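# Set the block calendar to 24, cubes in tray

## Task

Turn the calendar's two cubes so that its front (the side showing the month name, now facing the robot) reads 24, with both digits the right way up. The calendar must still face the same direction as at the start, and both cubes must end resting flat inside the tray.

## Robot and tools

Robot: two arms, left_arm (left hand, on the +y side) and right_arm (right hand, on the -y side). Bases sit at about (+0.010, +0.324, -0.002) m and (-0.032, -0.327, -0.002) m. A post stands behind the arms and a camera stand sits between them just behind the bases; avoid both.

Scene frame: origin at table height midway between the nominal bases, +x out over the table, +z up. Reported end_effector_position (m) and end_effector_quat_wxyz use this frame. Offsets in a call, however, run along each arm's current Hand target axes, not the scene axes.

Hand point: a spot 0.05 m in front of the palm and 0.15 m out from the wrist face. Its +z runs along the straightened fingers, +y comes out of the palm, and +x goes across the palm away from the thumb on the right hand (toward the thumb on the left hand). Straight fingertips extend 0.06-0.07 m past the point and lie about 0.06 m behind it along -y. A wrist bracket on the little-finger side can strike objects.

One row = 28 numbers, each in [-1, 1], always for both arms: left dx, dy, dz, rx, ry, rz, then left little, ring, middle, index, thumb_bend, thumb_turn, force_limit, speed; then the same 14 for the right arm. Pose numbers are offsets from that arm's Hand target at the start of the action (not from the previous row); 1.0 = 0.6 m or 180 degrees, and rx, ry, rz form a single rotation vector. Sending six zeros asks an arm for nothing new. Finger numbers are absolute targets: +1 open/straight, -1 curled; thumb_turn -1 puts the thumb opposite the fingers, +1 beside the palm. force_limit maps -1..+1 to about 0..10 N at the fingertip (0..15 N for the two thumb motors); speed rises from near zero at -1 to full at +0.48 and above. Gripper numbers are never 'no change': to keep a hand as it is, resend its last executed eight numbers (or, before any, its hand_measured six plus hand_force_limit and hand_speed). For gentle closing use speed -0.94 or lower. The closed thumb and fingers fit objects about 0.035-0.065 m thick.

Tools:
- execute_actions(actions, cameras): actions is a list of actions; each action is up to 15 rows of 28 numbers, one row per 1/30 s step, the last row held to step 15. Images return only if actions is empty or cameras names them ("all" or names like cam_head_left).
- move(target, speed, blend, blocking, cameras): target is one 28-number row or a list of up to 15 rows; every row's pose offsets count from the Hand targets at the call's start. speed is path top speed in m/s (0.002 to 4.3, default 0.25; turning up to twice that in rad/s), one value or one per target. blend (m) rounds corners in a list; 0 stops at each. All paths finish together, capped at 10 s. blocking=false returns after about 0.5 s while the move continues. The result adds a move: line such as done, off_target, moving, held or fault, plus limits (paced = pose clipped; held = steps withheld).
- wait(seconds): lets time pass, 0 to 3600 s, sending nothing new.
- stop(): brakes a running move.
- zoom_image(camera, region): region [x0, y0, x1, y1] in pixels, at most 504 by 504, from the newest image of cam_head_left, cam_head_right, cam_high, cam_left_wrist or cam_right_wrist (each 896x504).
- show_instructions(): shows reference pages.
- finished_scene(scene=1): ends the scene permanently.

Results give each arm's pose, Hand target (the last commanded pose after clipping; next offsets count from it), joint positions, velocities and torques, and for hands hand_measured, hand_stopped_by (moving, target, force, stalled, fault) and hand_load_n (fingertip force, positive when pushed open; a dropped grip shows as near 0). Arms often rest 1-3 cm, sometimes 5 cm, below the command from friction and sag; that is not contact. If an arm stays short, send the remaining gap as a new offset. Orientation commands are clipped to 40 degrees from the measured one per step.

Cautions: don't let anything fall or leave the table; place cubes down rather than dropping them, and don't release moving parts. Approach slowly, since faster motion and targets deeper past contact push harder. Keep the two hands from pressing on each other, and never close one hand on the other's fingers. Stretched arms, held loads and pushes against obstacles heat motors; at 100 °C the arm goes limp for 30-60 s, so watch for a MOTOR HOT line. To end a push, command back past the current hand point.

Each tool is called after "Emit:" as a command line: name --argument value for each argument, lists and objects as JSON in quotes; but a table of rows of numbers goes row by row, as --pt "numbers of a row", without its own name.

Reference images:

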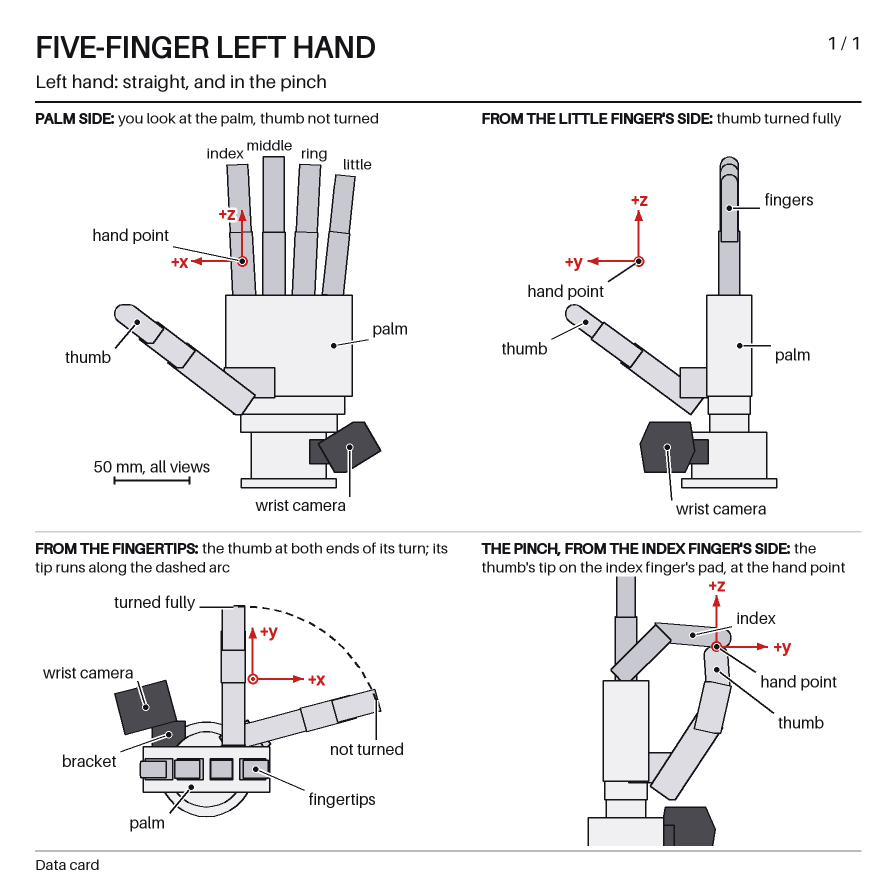

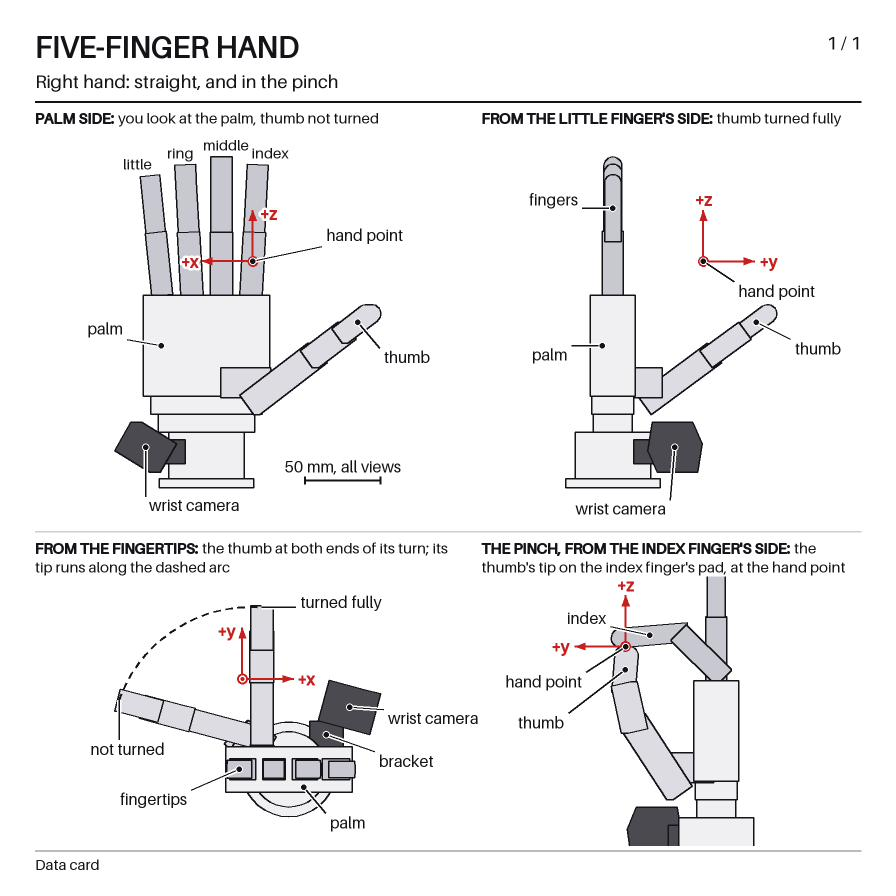

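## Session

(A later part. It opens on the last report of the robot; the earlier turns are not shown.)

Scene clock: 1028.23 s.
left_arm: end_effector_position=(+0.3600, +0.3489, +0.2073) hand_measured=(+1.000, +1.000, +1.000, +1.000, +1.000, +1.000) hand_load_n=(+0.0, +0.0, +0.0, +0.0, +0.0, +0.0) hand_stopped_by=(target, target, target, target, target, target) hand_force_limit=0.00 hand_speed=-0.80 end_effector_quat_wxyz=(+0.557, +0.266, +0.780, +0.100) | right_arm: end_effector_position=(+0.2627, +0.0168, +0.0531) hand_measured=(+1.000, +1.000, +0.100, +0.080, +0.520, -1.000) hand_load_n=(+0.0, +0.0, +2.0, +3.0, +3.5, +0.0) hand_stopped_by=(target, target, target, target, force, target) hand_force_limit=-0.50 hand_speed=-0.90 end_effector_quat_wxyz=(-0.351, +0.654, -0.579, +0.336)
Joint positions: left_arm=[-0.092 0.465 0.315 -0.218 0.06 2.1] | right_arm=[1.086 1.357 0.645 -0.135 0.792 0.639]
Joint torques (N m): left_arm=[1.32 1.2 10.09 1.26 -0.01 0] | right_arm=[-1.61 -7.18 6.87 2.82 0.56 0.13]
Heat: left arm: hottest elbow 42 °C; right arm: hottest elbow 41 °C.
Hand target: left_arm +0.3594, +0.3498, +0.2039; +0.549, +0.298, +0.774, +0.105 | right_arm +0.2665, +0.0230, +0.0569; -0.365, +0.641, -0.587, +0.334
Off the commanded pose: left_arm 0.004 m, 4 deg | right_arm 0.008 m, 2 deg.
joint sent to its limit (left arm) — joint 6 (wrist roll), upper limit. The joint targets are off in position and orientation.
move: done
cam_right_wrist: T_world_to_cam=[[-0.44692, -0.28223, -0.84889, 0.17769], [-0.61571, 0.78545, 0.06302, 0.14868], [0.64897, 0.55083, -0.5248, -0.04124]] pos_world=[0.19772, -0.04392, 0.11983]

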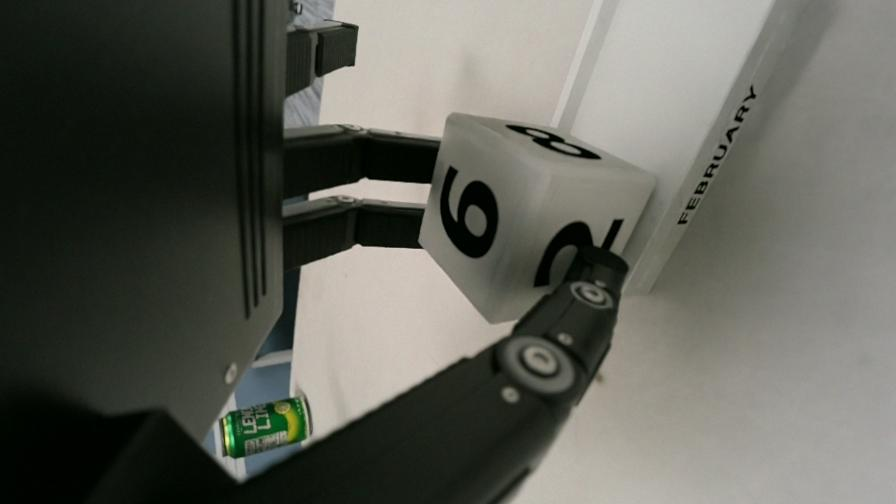

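Emit:
move --target '[0,0,0,0,0,0,1,1,1,1,1,1,0,-0.8,0.0078,-0.0033,0.0153,0,0,0,1,1,0.1,0.08,0.3,-1,-0.5,-0.9]' --speed 0.08 --cameras '["cam_right_wrist"]'

Emit:
zoom_image --camera "cam_right_wrist" --region '[590, 220, 750, 340]'

Scene clock: 1036.10 s.
left_arm: end_effector_position=(+0.3600, +0.3489, +0.2073) hand_measured=(+1.000, +1.000, +1.000, +1.000, +1.000, +1.000) hand_load_n=(+0.0, +0.0, +0.0, +0.0, +0.0, +0.0) hand_stopped_by=(target, target, target, target, target, target) hand_force_limit=0.00 hand_speed=-0.80 end_effector_quat_wxyz=(+0.557, +0.266, +0.780, +0.100) | right_arm: end_effector_position=(+0.2689, +0.0201, +0.0543) hand_measured=(+1.000, +1.000, +0.100, +0.080, +0.520, -1.000) hand_load_n=(+0.0, +0.5, +2.0, +3.5, +4.0, +0.0) hand_stopped_by=(target, target, target, target, force, target) hand_force_limit=-0.50 hand_speed=-0.90 end_effector_quat_wxyz=(-0.361, +0.647, -0.584, +0.332)
Joint positions: left_arm=[-0.092 0.465 0.315 -0.218 0.06 2.1] | right_arm=[1.073 1.365 0.645 -0.101 0.783 0.639]
Joint torques (N m): left_arm=[1.26 1.14 10.06 1.29 0 0] | right_arm=[-3.25 -7.36 6.5 2.95 0.22 -0.15]
Heat: left arm: hottest elbow 42 °C; right arm: hottest elbow 41 °C.
Hand target: left_arm +0.3594, +0.3498, +0.2039; +0.549, +0.298, +0.774, +0.105 | right_arm +0.2758, +0.0191, +0.0539; -0.365, +0.641, -0.587, +0.334
Off the commanded pose: left_arm 0.004 m, 4 deg | right_arm 0.007 m, 1 deg.
joint sent to its limit (left arm) — joint 6 (wrist roll), upper limit. The joint targets are off in position and orientation.
move: done
cam_right_wrist: T_world_to_cam=[[-0.44295, -0.25716, -0.85888, 0.18136], [-0.61138, 0.78733, 0.07957, 0.14774], [0.65575, 0.56034, -0.50597, -0.04952]] pos_world=[0.20313, -0.04193, 0.11896]

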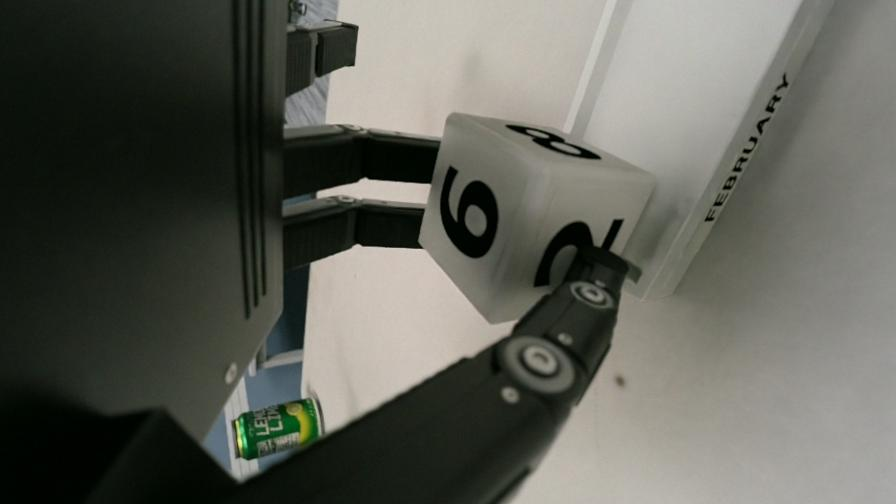

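Scaled by 3.150 from the camera's image (finer frame: 1280x720).

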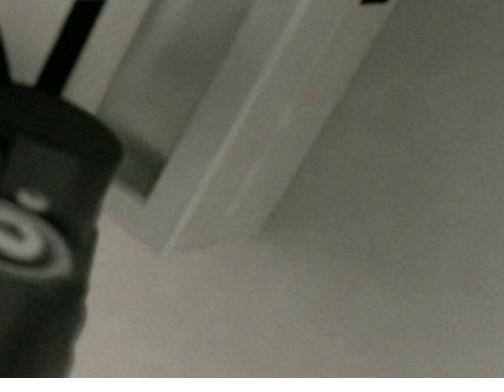

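Emit:
move --target '[0,0,0,0,0,0,1,1,1,1,1,1,0,-0.8,0.0093,0.0025,0.0024,0,0,0,1,1,0.1,0.08,0.3,-1,-0.5,-0.9]' --speed 0.08 --cameras '["cam_right_wrist"]'

Emit:
zoom_image --camera "cam_right_wrist" --region '[590, 220, 750, 340]'

Scene clock: 1046.83 s.
left_arm: end_effector_position=(+0.3600, +0.3489, +0.2073) hand_measured=(+1.000, +1.000, +1.000, +1.000, +1.000, +1.000) hand_load_n=(+0.0, +0.0, +0.0, +0.0, +0.0, +0.0) hand_stopped_by=(target, target, target, target, target, target) hand_force_limit=0.00 hand_speed=-0.80 end_effector_quat_wxyz=(+0.557, +0.266, +0.780, +0.100) | right_arm: end_effector_position=(+0.2699, +0.0135, +0.0487) hand_measured=(+1.000, +1.000, +0.100, +0.080, +0.520, -1.000) hand_load_n=(+0.0, +0.0, +2.0, +3.0, +4.0, +0.0) hand_stopped_by=(target, target, target, target, force, target) hand_force_limit=-0.50 hand_speed=-0.90 end_effector_quat_wxyz=(-0.359, +0.645, -0.588, +0.331)
Joint positions: left_arm=[-0.092 0.465 0.315 -0.218 0.06 2.1] | right_arm=[1.061 1.365 0.628 -0.086 0.775 0.639]
Joint torques (N m): left_arm=[1.08 1.26 10.03 1.33 0 0] | right_arm=[-3.37 -7.77 6.57 2.96 0.21 -0.19]
Heat: left arm: hottest elbow 42 °C; right arm: hottest elbow 40 °C.
Hand target: left_arm +0.3594, +0.3498, +0.2039; +0.549, +0.298, +0.774, +0.105 | right_arm +0.2768, +0.0136, +0.0519; -0.365, +0.641, -0.587, +0.334
Off the commanded pose: left_arm 0.004 m, 4 deg | right_arm 0.008 m, 1 deg.
joint sent to its limit (left arm) — joint 6 (wrist roll), upper limit. The joint targets are off in position and orientation.
move: done
cam_right_wrist: T_world_to_cam=[[-0.44956, -0.2528, -0.85673, 0.17691], [-0.60531, 0.79154, 0.08407, 0.15213], [0.65688, 0.55638, -0.50887, -0.04935]] pos_world=[0.20404, -0.04824, 0.11366]

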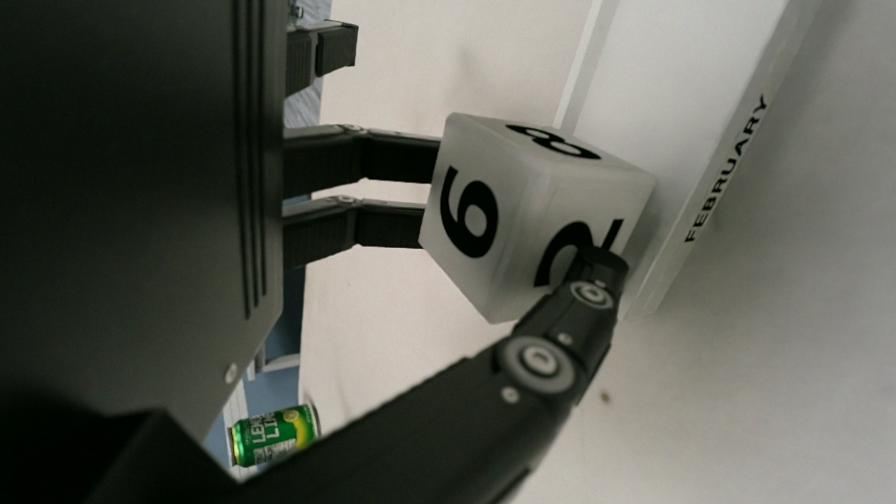

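Scaled by 3.150 from the camera's image (finer frame: 1280x720).

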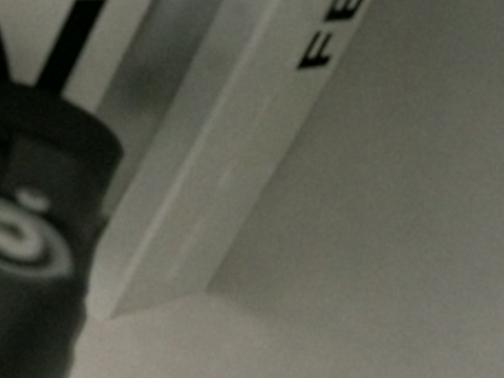

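Emit:
move --target '[0,0,0,0,0,0,1,1,1,1,1,1,0,-0.8,-0.0037,0.0187,0.0077,0,0,0,1,1,0.1,0.08,0.3,-1,-0.5,-0.9]' --speed 0.06 --cameras '["cam_right_wrist"]'

Emit:
zoom_image --camera "cam_right_wrist" --region '[590, 220, 750, 340]'

Scene clock: 1055.23 s.
left_arm: end_effector_position=(+0.3600, +0.3489, +0.2073) hand_measured=(+1.000, +1.000, +1.000, +1.000, +1.000, +1.000) hand_load_n=(+0.0, -0.5, -0.5, +0.0, +0.0, +0.0) hand_stopped_by=(target, target, target, target, target, target) hand_force_limit=0.00 hand_speed=-0.80 end_effector_quat_wxyz=(+0.557, +0.266, +0.780, +0.100) | right_arm: end_effector_position=(+0.2712, +0.0168, +0.0424) hand_measured=(+1.000, +1.000, +0.100, +0.080, +0.520, -1.000) hand_load_n=(+0.0, +0.0, +2.0, +3.0, +3.5, +0.0) hand_stopped_by=(target, target, target, target, force, target) hand_force_limit=-0.50 hand_speed=-0.90 end_effector_quat_wxyz=(-0.363, +0.643, -0.588, +0.330)
Joint positions: left_arm=[-0.092 0.465 0.315 -0.218 0.06 2.1] | right_arm=[1.063 1.388 0.622 -0.046 0.776 0.639]
Joint torques (N m): left_arm=[1.14 0.85 10.02 1.22 0 0] | right_arm=[-2.73 -7.06 6.04 2.84 0.36 -0.11]
Heat: left arm: hottest elbow 42 °C; right arm: hottest elbow 40 °C.
Hand target: left_arm +0.3594, +0.3498, +0.2039; +0.549, +0.298, +0.774, +0.105 | right_arm +0.2748, +0.0156, +0.0399; -0.365, +0.641, -0.587, +0.334
Off the commanded pose: left_arm 0.004 m, 4 deg | right_arm 0.005 m, 1 deg.
joint sent to its limit (left arm) — joint 6 (wrist roll), upper limit. The joint targets are off in position and orientation.
move: done
cam_right_wrist: T_world_to_cam=[[-0.44397, -0.24548, -0.86176, 0.1716], [-0.60627, 0.79047, 0.08717, 0.15102], [0.65979, 0.56116, -0.49977, -0.05651]] pos_world=[0.20503, -0.04554, 0.10647]

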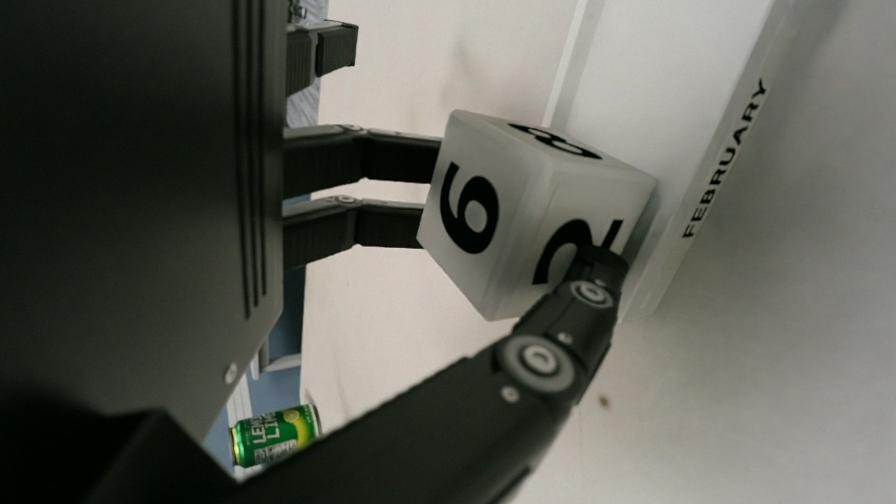

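Scaled by 3.150 from the camera's image (finer frame: 1280x720).

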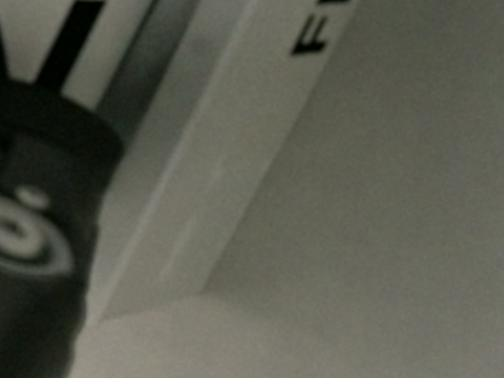

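Emit:
move --target '[0,0,0,0,0,0,1,1,1,1,1,1,0,-0.8,0.0078,-0.0027,-0.0053,0,0,0,1,1,0.1,0.08,0.3,-1,-0.5,-0.9]' --speed 0.06 --cameras '["cam_right_wrist"]'

Scene clock: 1065.03 s.
left_arm: end_effector_position=(+0.3600, +0.3489, +0.2073) hand_measured=(+1.000, +1.000, +1.000, +1.000, +1.000, +1.000) hand_load_n=(+0.0, +0.0, +0.0, +0.0, +0.0, +0.0) hand_stopped_by=(target, target, target, target, target, target) hand_force_limit=0.00 hand_speed=-0.80 end_effector_quat_wxyz=(+0.557, +0.266, +0.780, +0.100) | right_arm: end_effector_position=(+0.2709, +0.0161, +0.0418) hand_measured=(+1.000, +1.000, +0.100, +0.080, +0.520, -1.000) hand_load_n=(+0.0, +0.0, +2.5, +4.0, +3.0, +0.0) hand_stopped_by=(target, target, target, target, force, target) hand_force_limit=-0.50 hand_speed=-0.90 end_effector_quat_wxyz=(-0.363, +0.643, -0.588, +0.331)
Joint positions: left_arm=[-0.092 0.465 0.315 -0.218 0.06 2.1] | right_arm=[1.063 1.388 0.62 -0.046 0.776 0.639]
Joint torques (N m): left_arm=[1.26 1.49 10.06 1.33 0 0.01] | right_arm=[-2.78 -8.7 5.6 2.45 0.28 -0.15]
Heat: left arm: hottest elbow 42 °C; right arm: hottest elbow 39 °C.
Hand target: left_arm +0.3594, +0.3498, +0.2039; +0.549, +0.298, +0.774, +0.105 | right_arm +0.2733, +0.0108, +0.0429; -0.365, +0.641, -0.587, +0.334
Off the commanded pose: left_arm 0.004 m, 4 deg | right_arm 0.006 m, 1 deg.
joint sent to its limit (left arm) — joint 6 (wrist roll), upper limit. The joint targets are off in position and orientation.
move: done
cam_right_wrist: T_world_to_cam=[[-0.44468, -0.24666, -0.86106, 0.17082], [-0.60619, 0.79059, 0.08659, 0.15142], [0.65939, 0.56047, -0.50108, -0.05609]] pos_world=[0.20473, -0.04614, 0.10587]

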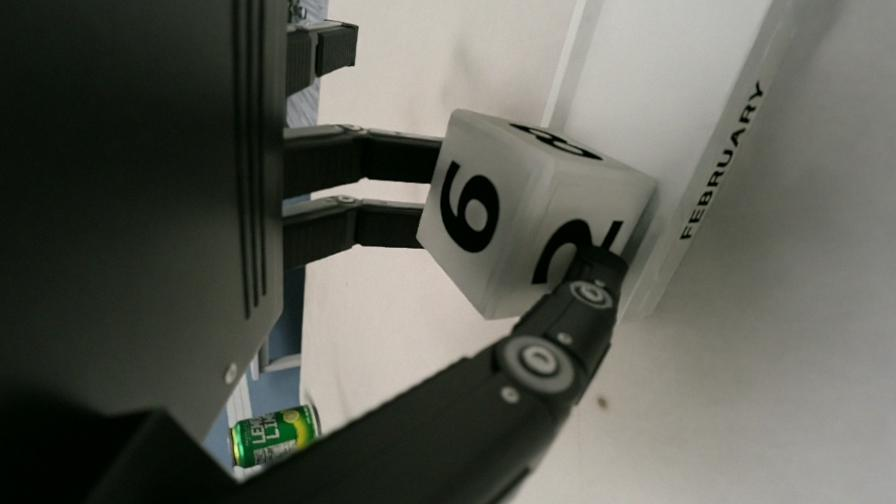

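Emit:
move --target '[0,0,0,0,0,0,1,1,1,1,1,1,0,-0.8,0,-0.0229,-0.0136,0,0,0,1,1,0.1,0.08,0.3,-1,-0.5,-0.9]' --speed 0.06

Scene clock: 1069.67 s.
left_arm: end_effector_position=(+0.3600, +0.3489, +0.2073) hand_measured=(+1.000, +1.000, +1.000, +1.000, +1.000, +1.000) hand_load_n=(+0.0, +0.0, +0.0, +0.0, +0.0, +0.0) hand_stopped_by=(target, target, target, target, target, target) hand_force_limit=0.00 hand_speed=-0.80 end_effector_quat_wxyz=(+0.557, +0.266, +0.780, +0.100) | right_arm: end_effector_position=(+0.2688, +0.0124, +0.0503) hand_measured=(+1.000, +1.000, +0.100, +0.080, +0.520, -1.000) hand_load_n=(-0.5, +0.0, +2.0, +3.0, +4.0, +0.5) hand_stopped_by=(target, target, target, target, force, target) hand_force_limit=-0.50 hand_speed=-0.90 end_effector_quat_wxyz=(-0.362, +0.644, -0.588, +0.331)
Joint positions: left_arm=[-0.092 0.465 0.315 -0.218 0.06 2.1] | right_arm=[1.063 1.356 0.62 -0.08 0.776 0.639]
Joint torques (N m): left_arm=[1.55 1.55 10.13 1.28 0.01 -0.01] | right_arm=[-3.08 -9.05 7.05 1.42 0.26 -0.16]
Heat: left arm: hottest elbow 42 °C; right arm: hottest elbow 39 °C.
Hand target: left_arm +0.3594, +0.3498, +0.2039; +0.549, +0.298, +0.774, +0.105 | right_arm +0.2733, +0.0108, +0.0589; -0.365, +0.641, -0.587, +0.334
Off the commanded pose: left_arm 0.004 m, 4 deg | right_arm 0.010 m, 1 deg.
joint sent to its limit (left arm) — joint 6 (wrist roll), upper limit. The joint targets are off in position and orientation.
move: done

Emit:
move --target '[0,0,0,0,0,0,1,1,1,1,1,1,0,-0.8,0.0042,0.0186,0.011,0,0,0,1,1,0.1,0.08,0.3,-1,-0.5,-0.9]' --speed 0.06 --cameras '["cam_right_wrist"]'

Emit:
zoom_image --camera "cam_right_wrist" --region '[400, 90, 670, 340]'

Scene clock: 1075.53 s.
left_arm: end_effector_position=(+0.3600, +0.3489, +0.2073) hand_measured=(+1.000, +1.000, +1.000, +1.000, +1.000, +1.000) hand_load_n=(+0.0, +0.0, +0.0, +0.0, +0.0, +0.0) hand_stopped_by=(target, target, target, target, target, target) hand_force_limit=0.00 hand_speed=-0.80 end_effector_quat_wxyz=(+0.557, +0.266, +0.780, +0.100) | right_arm: end_effector_position=(+0.2665, +0.0091, +0.0452) hand_measured=(+1.000, +1.000, +0.100, +0.080, +0.520, -1.000) hand_load_n=(+0.0, +0.0, +2.0, +3.0, +3.5, +0.0) hand_stopped_by=(target, target, target, target, force, target) hand_force_limit=-0.50 hand_speed=-0.90 end_effector_quat_wxyz=(-0.361, +0.644, -0.587, +0.330)
Joint positions: left_arm=[-0.092 0.465 0.315 -0.218 0.06 2.1] | right_arm=[1.063 1.357 0.605 -0.064 0.775 0.639]
Joint torques (N m): left_arm=[1.55 1.2 10.04 1.33 0 0.02] | right_arm=[-3.31 -7 6.45 2.95 0.21 -0.18]
Heat: left arm: hottest elbow 43 °C; right arm: hottest elbow 39 °C.
Hand target: left_arm +0.3594, +0.3498, +0.2039; +0.549, +0.298, +0.774, +0.105 | right_arm +0.2735, +0.0083, +0.0459; -0.365, +0.641, -0.587, +0.334
Off the commanded pose: left_arm 0.004 m, 4 deg | right_arm 0.007 m, 1 deg.
joint sent to its limit (left arm) — joint 6 (wrist roll), upper limit. The joint targets are off in position and orientation.
move: done
cam_right_wrist: T_world_to_cam=[[-0.44662, -0.24888, -0.85941, 0.17063], [-0.60678, 0.79015, 0.08651, 0.15424], [0.65753, 0.56011, -0.50391, -0.0469]] pos_world=[0.20063, -0.05314, 0.10966]

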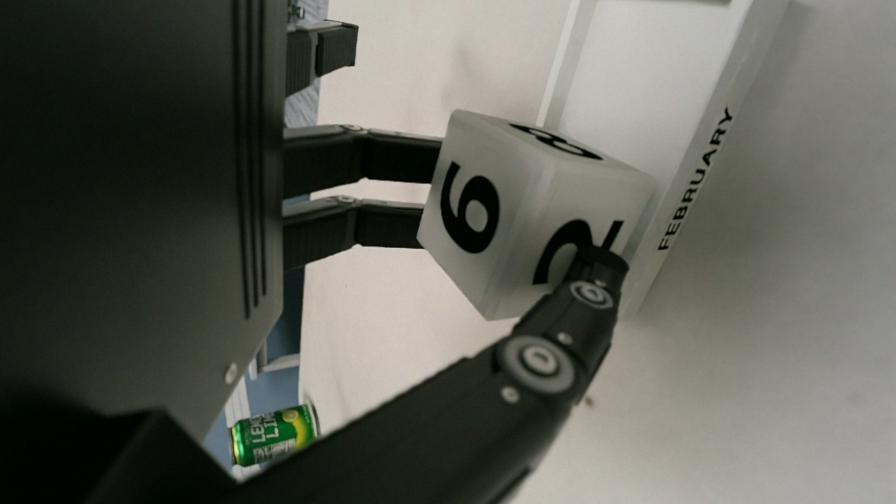

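Scaled by 1.867 from the camera's image (finer frame: 1280x720).

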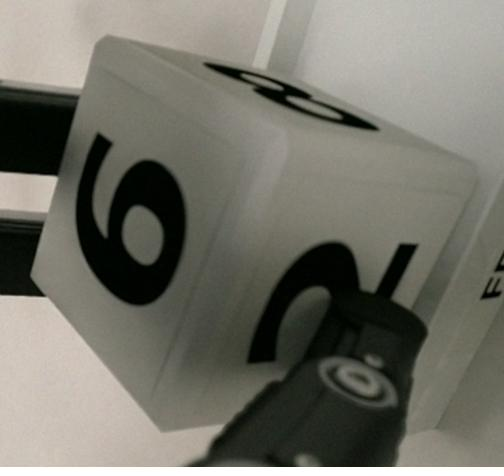

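Emit:
move --target '[0,0,0,0,0,0,1,1,1,1,1,1,0,-0.8,-0.0095,-0.0077,0.0032,0,0,0,1,1,0.1,0.08,0.3,-1,-0.5,-0.9]' --speed 0.06 --cameras '["cam_right_wrist"]'

Scene clock: 1083.27 s.
left_arm: end_effector_position=(+0.3600, +0.3489, +0.2073) hand_measured=(+1.000, +1.000, +1.000, +1.000, +1.000, +1.000) hand_load_n=(+0.0, +0.0, +0.0, +0.0, +0.0, +0.0) hand_stopped_by=(target, target, target, target, target, target) hand_force_limit=0.00 hand_speed=-0.80 end_effector_quat_wxyz=(+0.557, +0.266, +0.780, +0.100) | right_arm: end_effector_position=(+0.2662, +0.0098, +0.0440) hand_measured=(+1.000, +1.000, +0.100, +0.080, +0.520, -1.000) hand_load_n=(+0.0, +0.0, +2.5, +3.5, +3.5, +0.0) hand_stopped_by=(target, target, target, target, force, target) hand_force_limit=-0.50 hand_speed=-0.90 end_effector_quat_wxyz=(-0.360, +0.646, -0.587, +0.330)
Joint positions: left_arm=[-0.092 0.465 0.315 -0.218 0.06 2.1] | right_arm=[1.064 1.362 0.607 -0.064 0.775 0.639]
Joint torques (N m): left_arm=[1.14 1.14 9.99 1.24 -0.02 0.01] | right_arm=[-3.6 -6.42 7.94 2.51 0.22 -0.19]
Heat: left arm: hottest elbow 43 °C; right arm: hottest elbow 39 °C.
Hand target: left_arm +0.3594, +0.3498, +0.2039; +0.549, +0.298, +0.774, +0.105 | right_arm +0.2770, +0.0143, +0.0489; -0.365, +0.641, -0.587, +0.334
Off the commanded pose: left_arm 0.004 m, 4 deg | right_arm 0.013 m, 1 deg.
joint sent to its limit (left arm) — joint 6 (wrist roll), upper limit. The joint targets are off in position and orientation.
move: off_target (right_arm)
cam_right_wrist: T_world_to_cam=[[-0.44744, -0.25189, -0.8581, 0.16977], [-0.60789, 0.78944, 0.08524, 0.15382], [0.65595, 0.55977, -0.50635, -0.04721]] pos_world=[0.20043, -0.05224, 0.10866]

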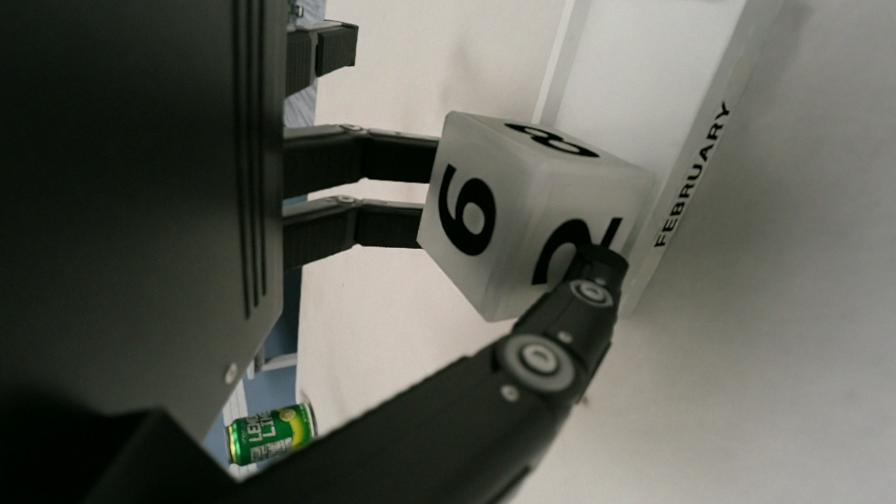

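Emit:
move --pt "0 0 0 0 0 0 1 1 1 1 1 1 0 -0.8 -0.0127 -0.0747 -0.041 0 0 0 1 1 0.1 0.08 0.3 -1 -0.5 -0.9" --pt "0 0 0 0 0 0 1 1 1 1 1 1 0 -0.8 -0.0112 -0.0378 -0.0213 0 0 0 1 1 0.1 0.08 0.3 -1 -0.5 -0.9" --speed 0.1 --cameras '["cam_right_wrist"]'

Emit:
zoom_image --camera "cam_right_wrist" --region '[590, 220, 750, 340]'

Emit:
zoom_image --camera "cam_right_wrist" --region '[400, 90, 670, 340]'

Scene clock: 1096.47 s.
left_arm: end_effector_position=(+0.3600, +0.3489, +0.2073) hand_measured=(+1.000, +1.000, +1.000, +1.000, +1.000, +1.000) hand_load_n=(+0.0, +0.0, +0.0, +0.0, +0.0, +0.0) hand_stopped_by=(target, target, target, target, target, target) hand_force_limit=0.00 hand_speed=-0.80 end_effector_quat_wxyz=(+0.557, +0.266, +0.780, +0.100) | right_arm: end_effector_position=(+0.2681, +0.0146, +0.0654) hand_measured=(+1.000, +1.000, +0.100, +0.080, +0.520, -1.000) hand_load_n=(+0.0, +0.0, +2.0, +3.0, +4.0, +0.0) hand_stopped_by=(target, target, target, target, force, target) hand_force_limit=-0.50 hand_speed=-0.90 end_effector_quat_wxyz=(-0.351, +0.651, -0.585, +0.332)
Joint positions: left_arm=[-0.092 0.465 0.315 -0.218 0.06 2.1] | right_arm=[1.066 1.33 0.662 -0.173 0.775 0.639]
Joint torques (N m): left_arm=[1.38 1.32 10.1 1.29 0 0] | right_arm=[-2.49 -7.41 7.92 2.91 0.48 -0.09]
Heat: left arm: hottest elbow 43 °C; right arm: hottest elbow 40 °C.
Hand target: left_arm +0.3594, +0.3498, +0.2039; +0.549, +0.298, +0.774, +0.105 | right_arm +0.2770, +0.0210, +0.0749; -0.365, +0.641, -0.587, +0.334
Off the commanded pose: left_arm 0.004 m, 4 deg | right_arm 0.015 m, 2 deg.
joint sent to its limit (left arm) — joint 6 (wrist roll), upper limit. The joint targets are off in position and orientation.
move: off_target (right_arm)
cam_right_wrist: T_world_to_cam=[[-0.45616, -0.26848, -0.84843, 0.19213], [-0.60822, 0.79003, 0.07701, 0.15007], [0.64961, 0.55116, -0.52367, -0.03728]] pos_world=[0.20314, -0.04643, 0.13193]

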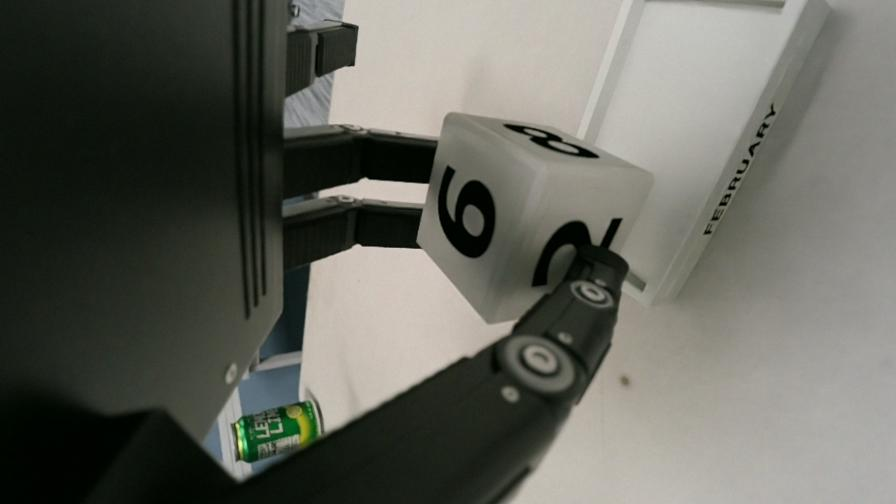

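Scaled by 3.150 from the camera's image (finer frame: 1280x720).

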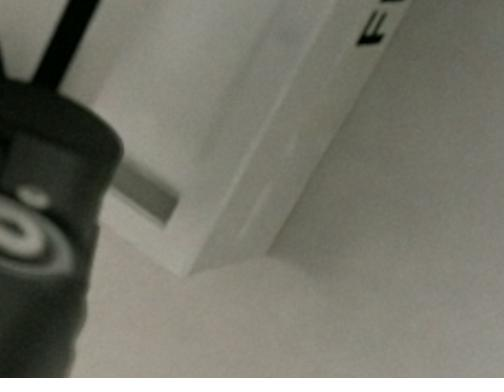

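Scaled by 1.867 from the camera's image (finer frame: 1280x720).

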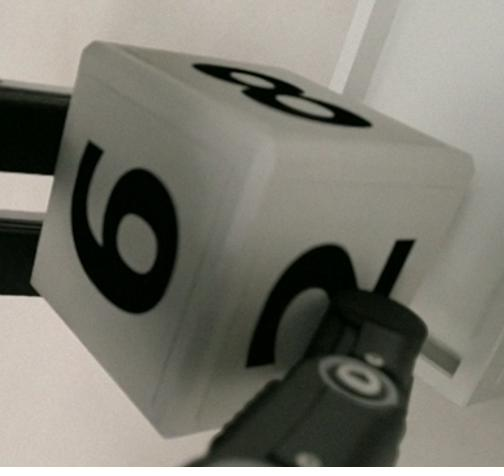

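Emit:
move --target '[0,0,0,0,0,0,1,1,1,1,1,1,0,-0.8,0.0087,0.0343,0.0175,0,0,0,1,1,0.1,0.08,0.3,-1,-0.5,-0.9]' --speed 0.08 --cameras '["cam_right_wrist"]'

Emit:
zoom_image --camera "cam_right_wrist" --region '[590, 220, 750, 340]'

Scene clock: 1107.90 s.
left_arm: end_effector_position=(+0.3600, +0.3489, +0.2073) hand_measured=(+1.000, +1.000, +1.000, +1.000, +1.000, +1.000) hand_load_n=(+0.0, +0.0, +0.0, +0.0, +0.0, +0.0) hand_stopped_by=(target, target, target, target, target, target) hand_force_limit=0.00 hand_speed=-0.80 end_effector_quat_wxyz=(+0.557, +0.266, +0.780, +0.100) | right_arm: end_effector_position=(+0.2680, +0.0158, +0.0483) hand_measured=(+1.000, +1.000, +0.100, +0.080, +0.520, -1.000) hand_load_n=(-0.5, +0.0, +2.0, +3.0, +4.0, +0.0) hand_stopped_by=(target, target, target, target, force, target) hand_force_limit=-0.50 hand_speed=-0.90 end_effector_quat_wxyz=(-0.358, +0.648, -0.585, +0.330)
Joint positions: left_arm=[-0.092 0.465 0.315 -0.218 0.06 2.1] | right_arm=[1.067 1.368 0.631 -0.089 0.775 0.639]
Joint torques (N m): left_arm=[1.38 1.14 10.1 1.22 0 0.01] | right_arm=[-2.84 -7.53 6.69 2.89 0.35 -0.13]
Heat: left arm: hottest elbow 43 °C; right arm: hottest elbow 40 °C.
Hand target: left_arm +0.3594, +0.3498, +0.2039; +0.549, +0.298, +0.774, +0.105 | right_arm +0.2760, +0.0157, +0.0519; -0.365, +0.641, -0.587, +0.334
Off the commanded pose: left_arm 0.004 m, 4 deg | right_arm 0.009 m, 1 deg.
joint sent to its limit (left arm) — joint 6 (wrist roll), upper limit. The joint targets are off in position and orientation.
move: done
cam_right_wrist: T_world_to_cam=[[-0.44926, -0.25785, -0.85538, 0.17618], [-0.61007, 0.788, 0.08287, 0.15057], [0.65268, 0.55907, -0.51132, -0.04845]] pos_world=[0.20263, -0.04613, 0.11345]

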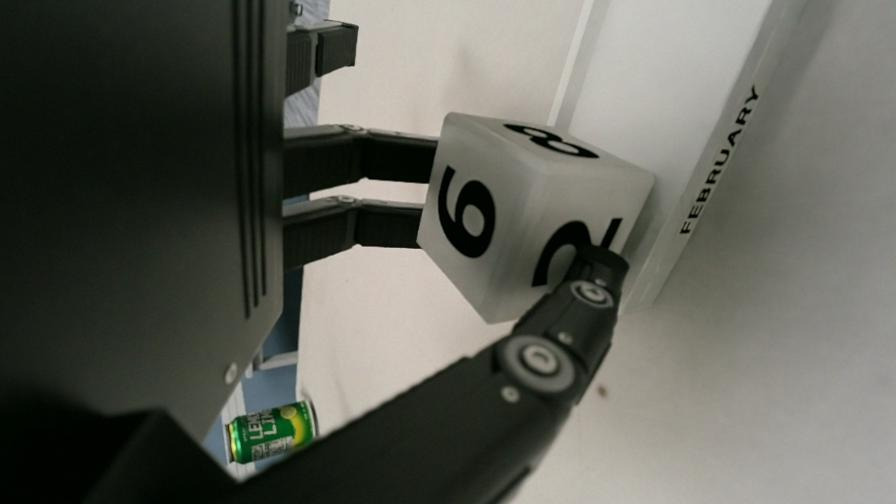

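Scaled by 3.150 from the camera's image (finer frame: 1280x720).

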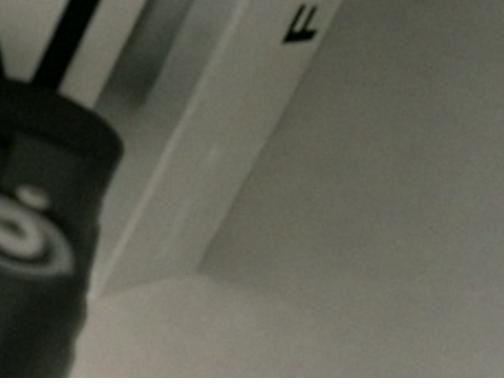

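Emit:
move --target '[0,0,0,0,0,0,1,1,1,1,1,1,0,-0.8,0.0042,-0.0028,0.005,0,0,0,1,1,0.1,0.08,0.3,-1,-0.5,-0.9]' --speed 0.08

Scene clock: 1113.63 s.
left_arm: end_effector_position=(+0.3600, +0.3489, +0.2073) hand_measured=(+1.000, +1.000, +1.000, +1.000, +1.000, +1.000) hand_load_n=(+0.0, +0.0, +0.0, +0.0, +0.0, +0.0) hand_stopped_by=(target, target, target, target, target, target) hand_force_limit=0.00 hand_speed=-0.80 end_effector_quat_wxyz=(+0.557, +0.266, +0.780, +0.100) | right_arm: end_effector_position=(+0.2720, +0.0145, +0.0492) hand_measured=(+1.000, +1.000, +0.100, +0.080, +0.520, -1.000) hand_load_n=(+0.0, +0.0, +2.0, +3.0, +4.0, +0.0) hand_stopped_by=(target, target, target, target, force, target) hand_force_limit=-0.50 hand_speed=-0.90 end_effector_quat_wxyz=(-0.360, +0.646, -0.587, +0.330)
Joint positions: left_arm=[-0.092 0.465 0.315 -0.218 0.06 2.1] | right_arm=[1.056 1.368 0.631 -0.08 0.77 0.633]
Joint torques (N m): left_arm=[1.44 1.32 10.13 1.31 0 0.01] | right_arm=[-3.6 -7.47 6.64 2.92 0.21 -0.2]
Heat: left arm: hottest elbow 43 °C; right arm: hottest elbow 39 °C.
Hand target: left_arm +0.3594, +0.3498, +0.2039; +0.549, +0.298, +0.774, +0.105 | right_arm +0.2797, +0.0135, +0.0518; -0.365, +0.641, -0.587, +0.334
Off the commanded pose: left_arm 0.004 m, 4 deg | right_arm 0.008 m, 1 deg.
joint sent to its limit (left arm) — joint 6 (wrist roll), upper limit. The joint targets are off in position and orientation.
move: done

Emit:
move --target '[0,0,0,0,0,0,1,1,1,1,1,1,0,-0.8,0.0008,0.0177,0.0095,0,0,0,1,1,0.1,0.08,0.3,-1,-0.5,-0.9]' --speed 0.06 --cameras '["cam_right_wrist"]'

Emit:
zoom_image --camera "cam_right_wrist" --region '[400, 90, 670, 340]'

Scene clock: 1118.07 s.
left_arm: end_effector_position=(+0.3600, +0.3489, +0.2073) hand_measured=(+1.000, +1.000, +1.000, +1.000, +1.000, +1.000) hand_load_n=(+0.0, +0.0, +0.0, +0.0, +0.0, +0.0) hand_stopped_by=(target, target, target, target, target, target) hand_force_limit=0.00 hand_speed=-0.80 end_effector_quat_wxyz=(+0.557, +0.266, +0.780, +0.100) | right_arm: end_effector_position=(+0.2731, +0.0163, +0.0425) hand_measured=(+1.000, +1.000, +0.100, +0.080, +0.520, -1.000) hand_load_n=(-0.5, +0.0, +2.0, +3.0, +3.5, +0.0) hand_stopped_by=(target, target, target, target, force, target) hand_force_limit=-0.50 hand_speed=-0.90 end_effector_quat_wxyz=(-0.365, +0.642, -0.588, +0.329)
Joint positions: left_arm=[-0.092 0.465 0.315 -0.218 0.06 2.1] | right_arm=[1.056 1.388 0.619 -0.034 0.77 0.633]
Joint torques (N m): left_arm=[1.03 1.44 10.14 1.25 -0.02 0.01] | right_arm=[-3.43 -7.06 6.15 2.84 0.2 -0.18]
Heat: left arm: hottest elbow 43 °C; right arm: hottest elbow 39 °C.
Hand target: left_arm +0.3594, +0.3498, +0.2039; +0.549, +0.298, +0.774, +0.105 | right_arm +0.2792, +0.0130, +0.0398; -0.365, +0.641, -0.587, +0.334
Off the commanded pose: left_arm 0.004 m, 4 deg | right_arm 0.007 m, 1 deg.
joint sent to its limit (left arm) — joint 6 (wrist roll), upper limit. The joint targets are off in position and orientation.
move: done
cam_right_wrist: T_world_to_cam=[[-0.44263, -0.2418, -0.86349, 0.17194], [-0.60741, 0.78924, 0.09035, 0.15262], [0.65965, 0.56448, -0.49621, -0.05764]] pos_world=[0.20683, -0.04634, 0.10608]

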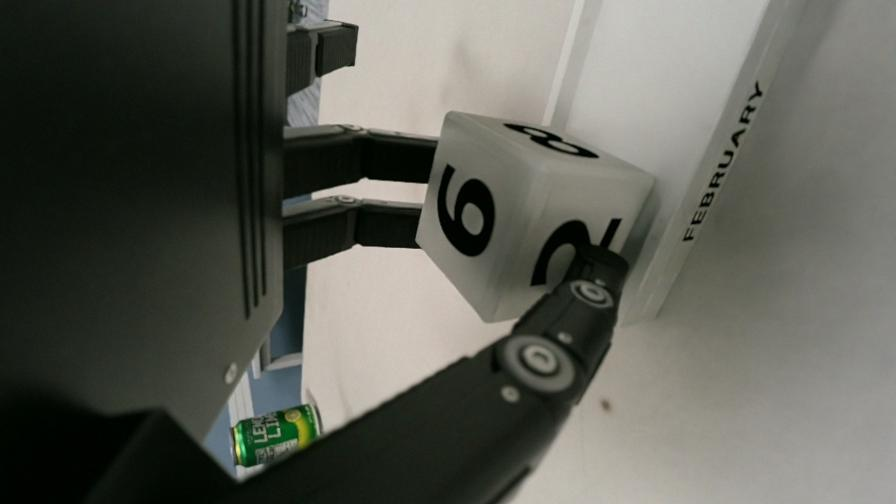

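Scaled by 1.867 from the camera's image (finer frame: 1280x720).

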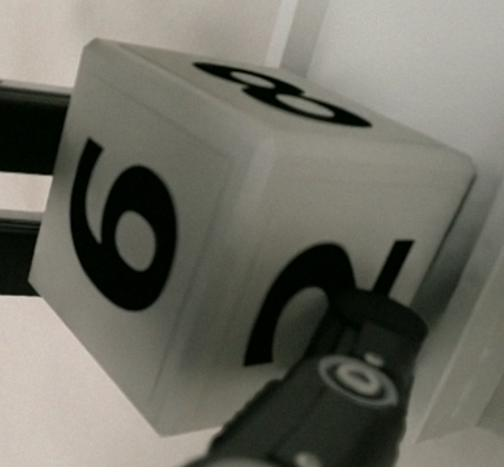

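Emit:
move --target '[0,0,0,0,0,0,1,1,1,1,1,1,0,-0.8,0.0048,-0.019,-0.0138,0,0,0,1,1,0.1,0.08,0.3,-1,-0.5,-0.9]' --speed 0.06

Scene clock: 1124.23 s.
left_arm: end_effector_position=(+0.3600, +0.3489, +0.2073) hand_measured=(+1.000, +1.000, +1.000, +1.000, +1.000, +1.000) hand_load_n=(+0.0, +0.0, +0.0, +0.0, +0.0, +0.0) hand_stopped_by=(target, target, target, target, target, target) hand_force_limit=0.00 hand_speed=-0.80 end_effector_quat_wxyz=(+0.557, +0.266, +0.780, +0.100) | right_arm: end_effector_position=(+0.2717, +0.0145, +0.0456) hand_measured=(+1.000, +1.000, +0.100, +0.080, +0.520, -1.000) hand_load_n=(+0.0, -0.5, +2.0, +3.0, +4.0, +0.0) hand_stopped_by=(target, target, target, target, force, target) hand_force_limit=-0.50 hand_speed=-0.90 end_effector_quat_wxyz=(-0.364, +0.644, -0.587, +0.329)
Joint positions: left_arm=[-0.092 0.465 0.315 -0.218 0.06 2.1] | right_arm=[1.056 1.374 0.619 -0.05 0.769 0.631]
Joint torques (N m): left_arm=[1.32 1.26 10.03 1.17 0.02 0.01] | right_arm=[-3.37 -9.58 6.79 1.42 0.2 -0.18]
Heat: left arm: hottest elbow 43 °C; right arm: hottest elbow 39 °C.
Hand target: left_arm +0.3594, +0.3498, +0.2039; +0.549, +0.298, +0.774, +0.105 | right_arm +0.2781, +0.0100, +0.0538; -0.365, +0.641, -0.587, +0.334
Off the commanded pose: left_arm 0.004 m, 4 deg | right_arm 0.011 m, 1 deg.
joint sent to its limit (left arm) — joint 6 (wrist roll), upper limit. The joint targets are off in position and orientation.
move: off_target (right_arm)

Emit:
move --target '[0,0,0,0,0,0,1,1,1,1,1,1,0,-0.8,-0.0017,0.0244,0.0138,0,0,0,1,1,0.1,0.08,0.3,-1,-0.5,-0.9]' --speed 0.06 --cameras '["cam_right_wrist"]'

Emit:
zoom_image --camera "cam_right_wrist" --region '[400, 90, 670, 340]'

Scene clock: 1133.93 s.
left_arm: end_effector_position=(+0.3600, +0.3489, +0.2073) hand_measured=(+1.000, +1.000, +1.000, +1.000, +1.000, +1.000) hand_load_n=(+0.0, +0.0, +0.0, +0.0, +0.0, +0.0) hand_stopped_by=(target, target, target, target, target, target) hand_force_limit=0.00 hand_speed=-0.80 end_effector_quat_wxyz=(+0.557, +0.266, +0.780, +0.100) | right_arm: end_effector_position=(+0.2700, +0.0129, +0.0363) hand_measured=(+1.000, +1.000, +0.100, +0.080, +0.520, -1.000) hand_load_n=(+0.0, +0.0, +2.5, +3.0, +4.0, +0.0) hand_stopped_by=(target, target, target, target, force, target) hand_force_limit=-0.50 hand_speed=-0.90 end_effector_quat_wxyz=(-0.362, +0.646, -0.586, +0.329)
Joint positions: left_arm=[-0.092 0.465 0.315 -0.218 0.06 2.1] | right_arm=[1.058 1.393 0.607 -0.026 0.769 0.631]
Joint torques (N m): left_arm=[1.03 1.26 10.09 1.24 0 0.01] | right_arm=[-3.25 -7.3 6.23 2.92 0.28 -0.16]
Heat: left arm: hottest elbow 43 °C; right arm: hottest elbow 39 °C.
Hand target: left_arm +0.3594, +0.3498, +0.2039; +0.549, +0.298, +0.774, +0.105 | right_arm +0.2777, +0.0110, +0.0370; -0.365, +0.641, -0.587, +0.334
Off the commanded pose: left_arm 0.004 m, 4 deg | right_arm 0.008 m, 1 deg.
joint sent to its limit (left arm) — joint 6 (wrist roll), upper limit. The joint targets are off in position and orientation.
move: done
cam_right_wrist: T_world_to_cam=[[-0.44652, -0.2508, -0.85891, 0.16538], [-0.60958, 0.78796, 0.08682, 0.15476], [0.65501, 0.56233, -0.50472, -0.05518]] pos_world=[0.20433, -0.04944, 0.10076]

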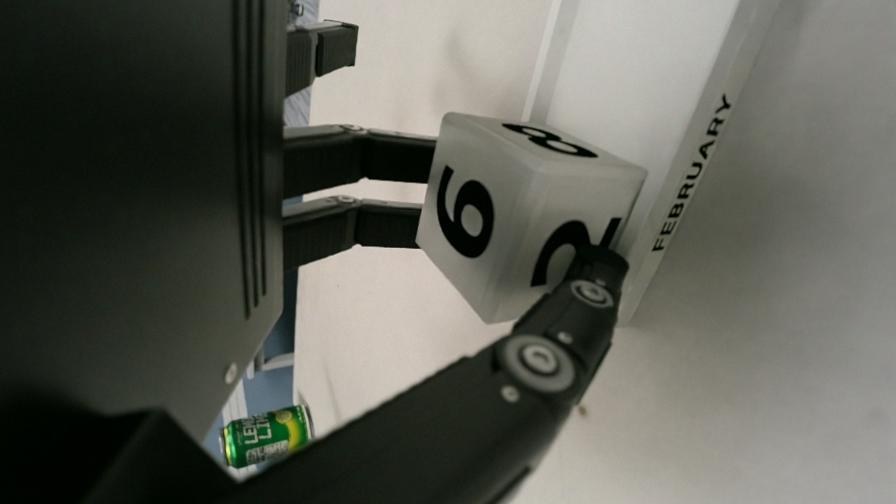

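Scaled by 1.867 from the camera's image (finer frame: 1280x720).

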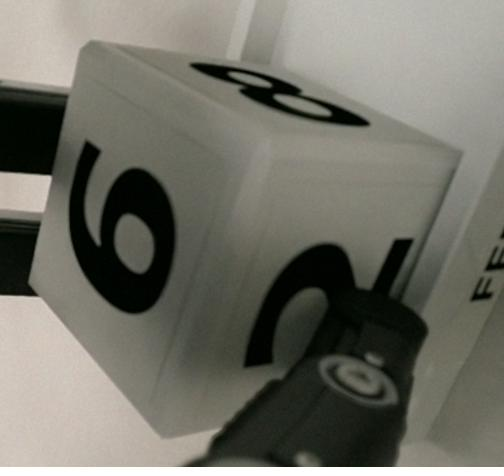

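Emit:
move --target '[0,0,0,0,0,0,1,1,1,1,1,1,0,-0.8,0,0.0086,0.0051,0,0,0,1,1,0.1,0.08,0.3,-1,-0.5,-0.9]' --speed 0.05 --cameras '["cam_right_wrist","cam_high"]'

Emit:
zoom_image --camera "cam_high" --region '[330, 130, 430, 210]'

Scene clock: 1142.27 s.
left_arm: end_effector_position=(+0.3600, +0.3489, +0.2073) hand_measured=(+1.000, +1.000, +1.000, +1.000, +1.000, +1.000) hand_load_n=(+0.0, +0.0, +0.0, +0.0, +0.0, +0.0) hand_stopped_by=(target, target, target, target, target, target) hand_force_limit=0.00 hand_speed=-0.80 end_effector_quat_wxyz=(+0.557, +0.266, +0.780, +0.100) | right_arm: end_effector_position=(+0.2719, +0.0163, +0.0360) hand_measured=(+1.000, +1.000, +0.100, +0.080, +0.520, -1.000) hand_load_n=(+0.0, +0.0, +3.0, +3.0, +3.5, +0.0) hand_stopped_by=(target, target, target, target, force, target) hand_force_limit=-0.50 hand_speed=-0.90 end_effector_quat_wxyz=(-0.367, +0.642, -0.587, +0.328)
Joint positions: left_arm=[-0.092 0.465 0.315 -0.218 0.06 2.1] | right_arm=[1.058 1.402 0.607 -0.003 0.769 0.631]
Joint torques (N m): left_arm=[1.2 1.32 10.09 1.25 -0.01 0.01] | right_arm=[-3.25 -7 5.74 2.91 0.27 -0.16]
Heat: left arm: hottest elbow 43 °C; right arm: hottest elbow 39 °C.
Hand target: left_arm +0.3594, +0.3498, +0.2039; +0.549, +0.298, +0.774, +0.105 | right_arm +0.2777, +0.0110, +0.0310; -0.365, +0.641, -0.587, +0.334
Off the commanded pose: left_arm 0.004 m, 4 deg | right_arm 0.009 m, 1 deg.
joint sent to its limit (left arm) — joint 6 (wrist roll), upper limit. The joint targets are off in position and orientation.
move: done
cam_right_wrist: T_world_to_cam=[[-0.44052, -0.24049, -0.86493, 0.16528], [-0.61017, 0.78692, 0.09196, 0.15332], [0.65851, 0.56826, -0.49339, -0.05994]] pos_world=[0.20583, -0.04684, 0.09928]
Images, in order (width x height): cam_high 896x504, cam_right_wrist 896x504.

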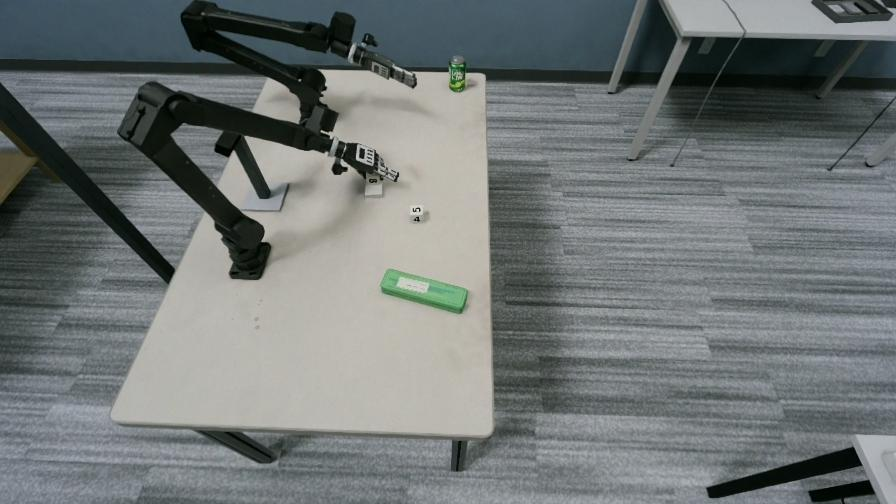

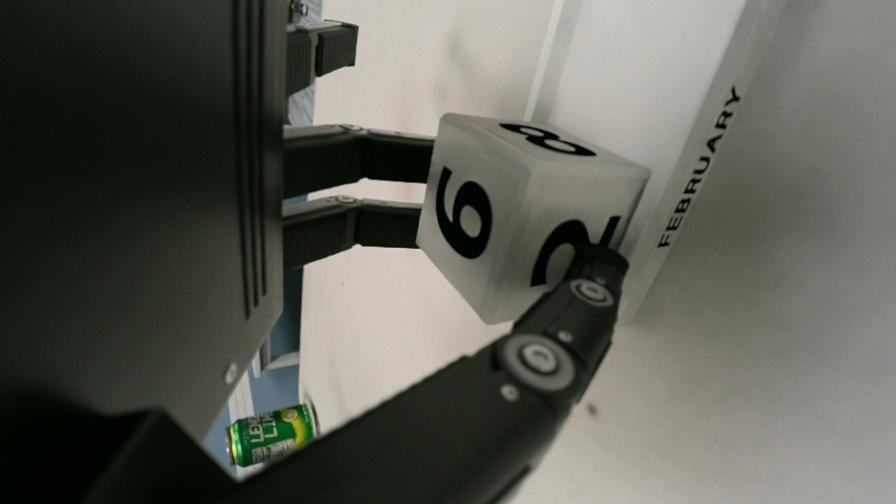

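Scaled by 5.040 from the camera's image (finer frame: 1280x720).

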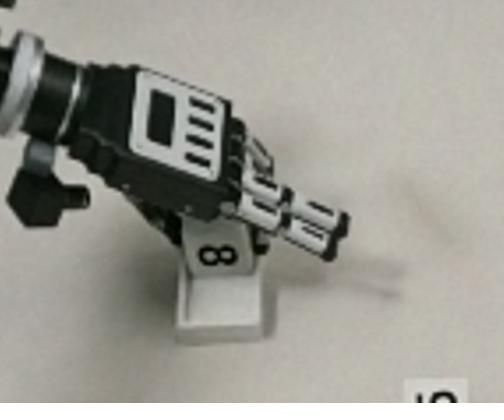

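Emit:
zoom_image --camera "cam_right_wrist" --region '[520, 60, 760, 340]'

Scaled by 1.800 from the camera's image (finer frame: 1280x720).

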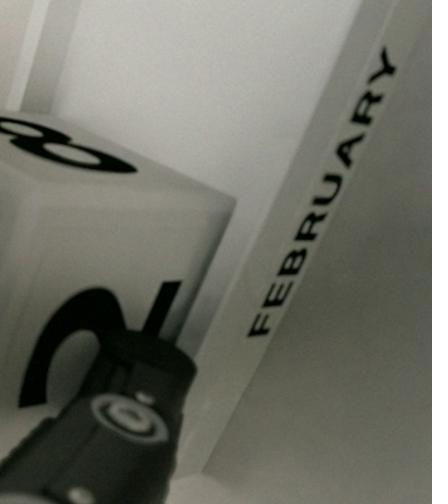

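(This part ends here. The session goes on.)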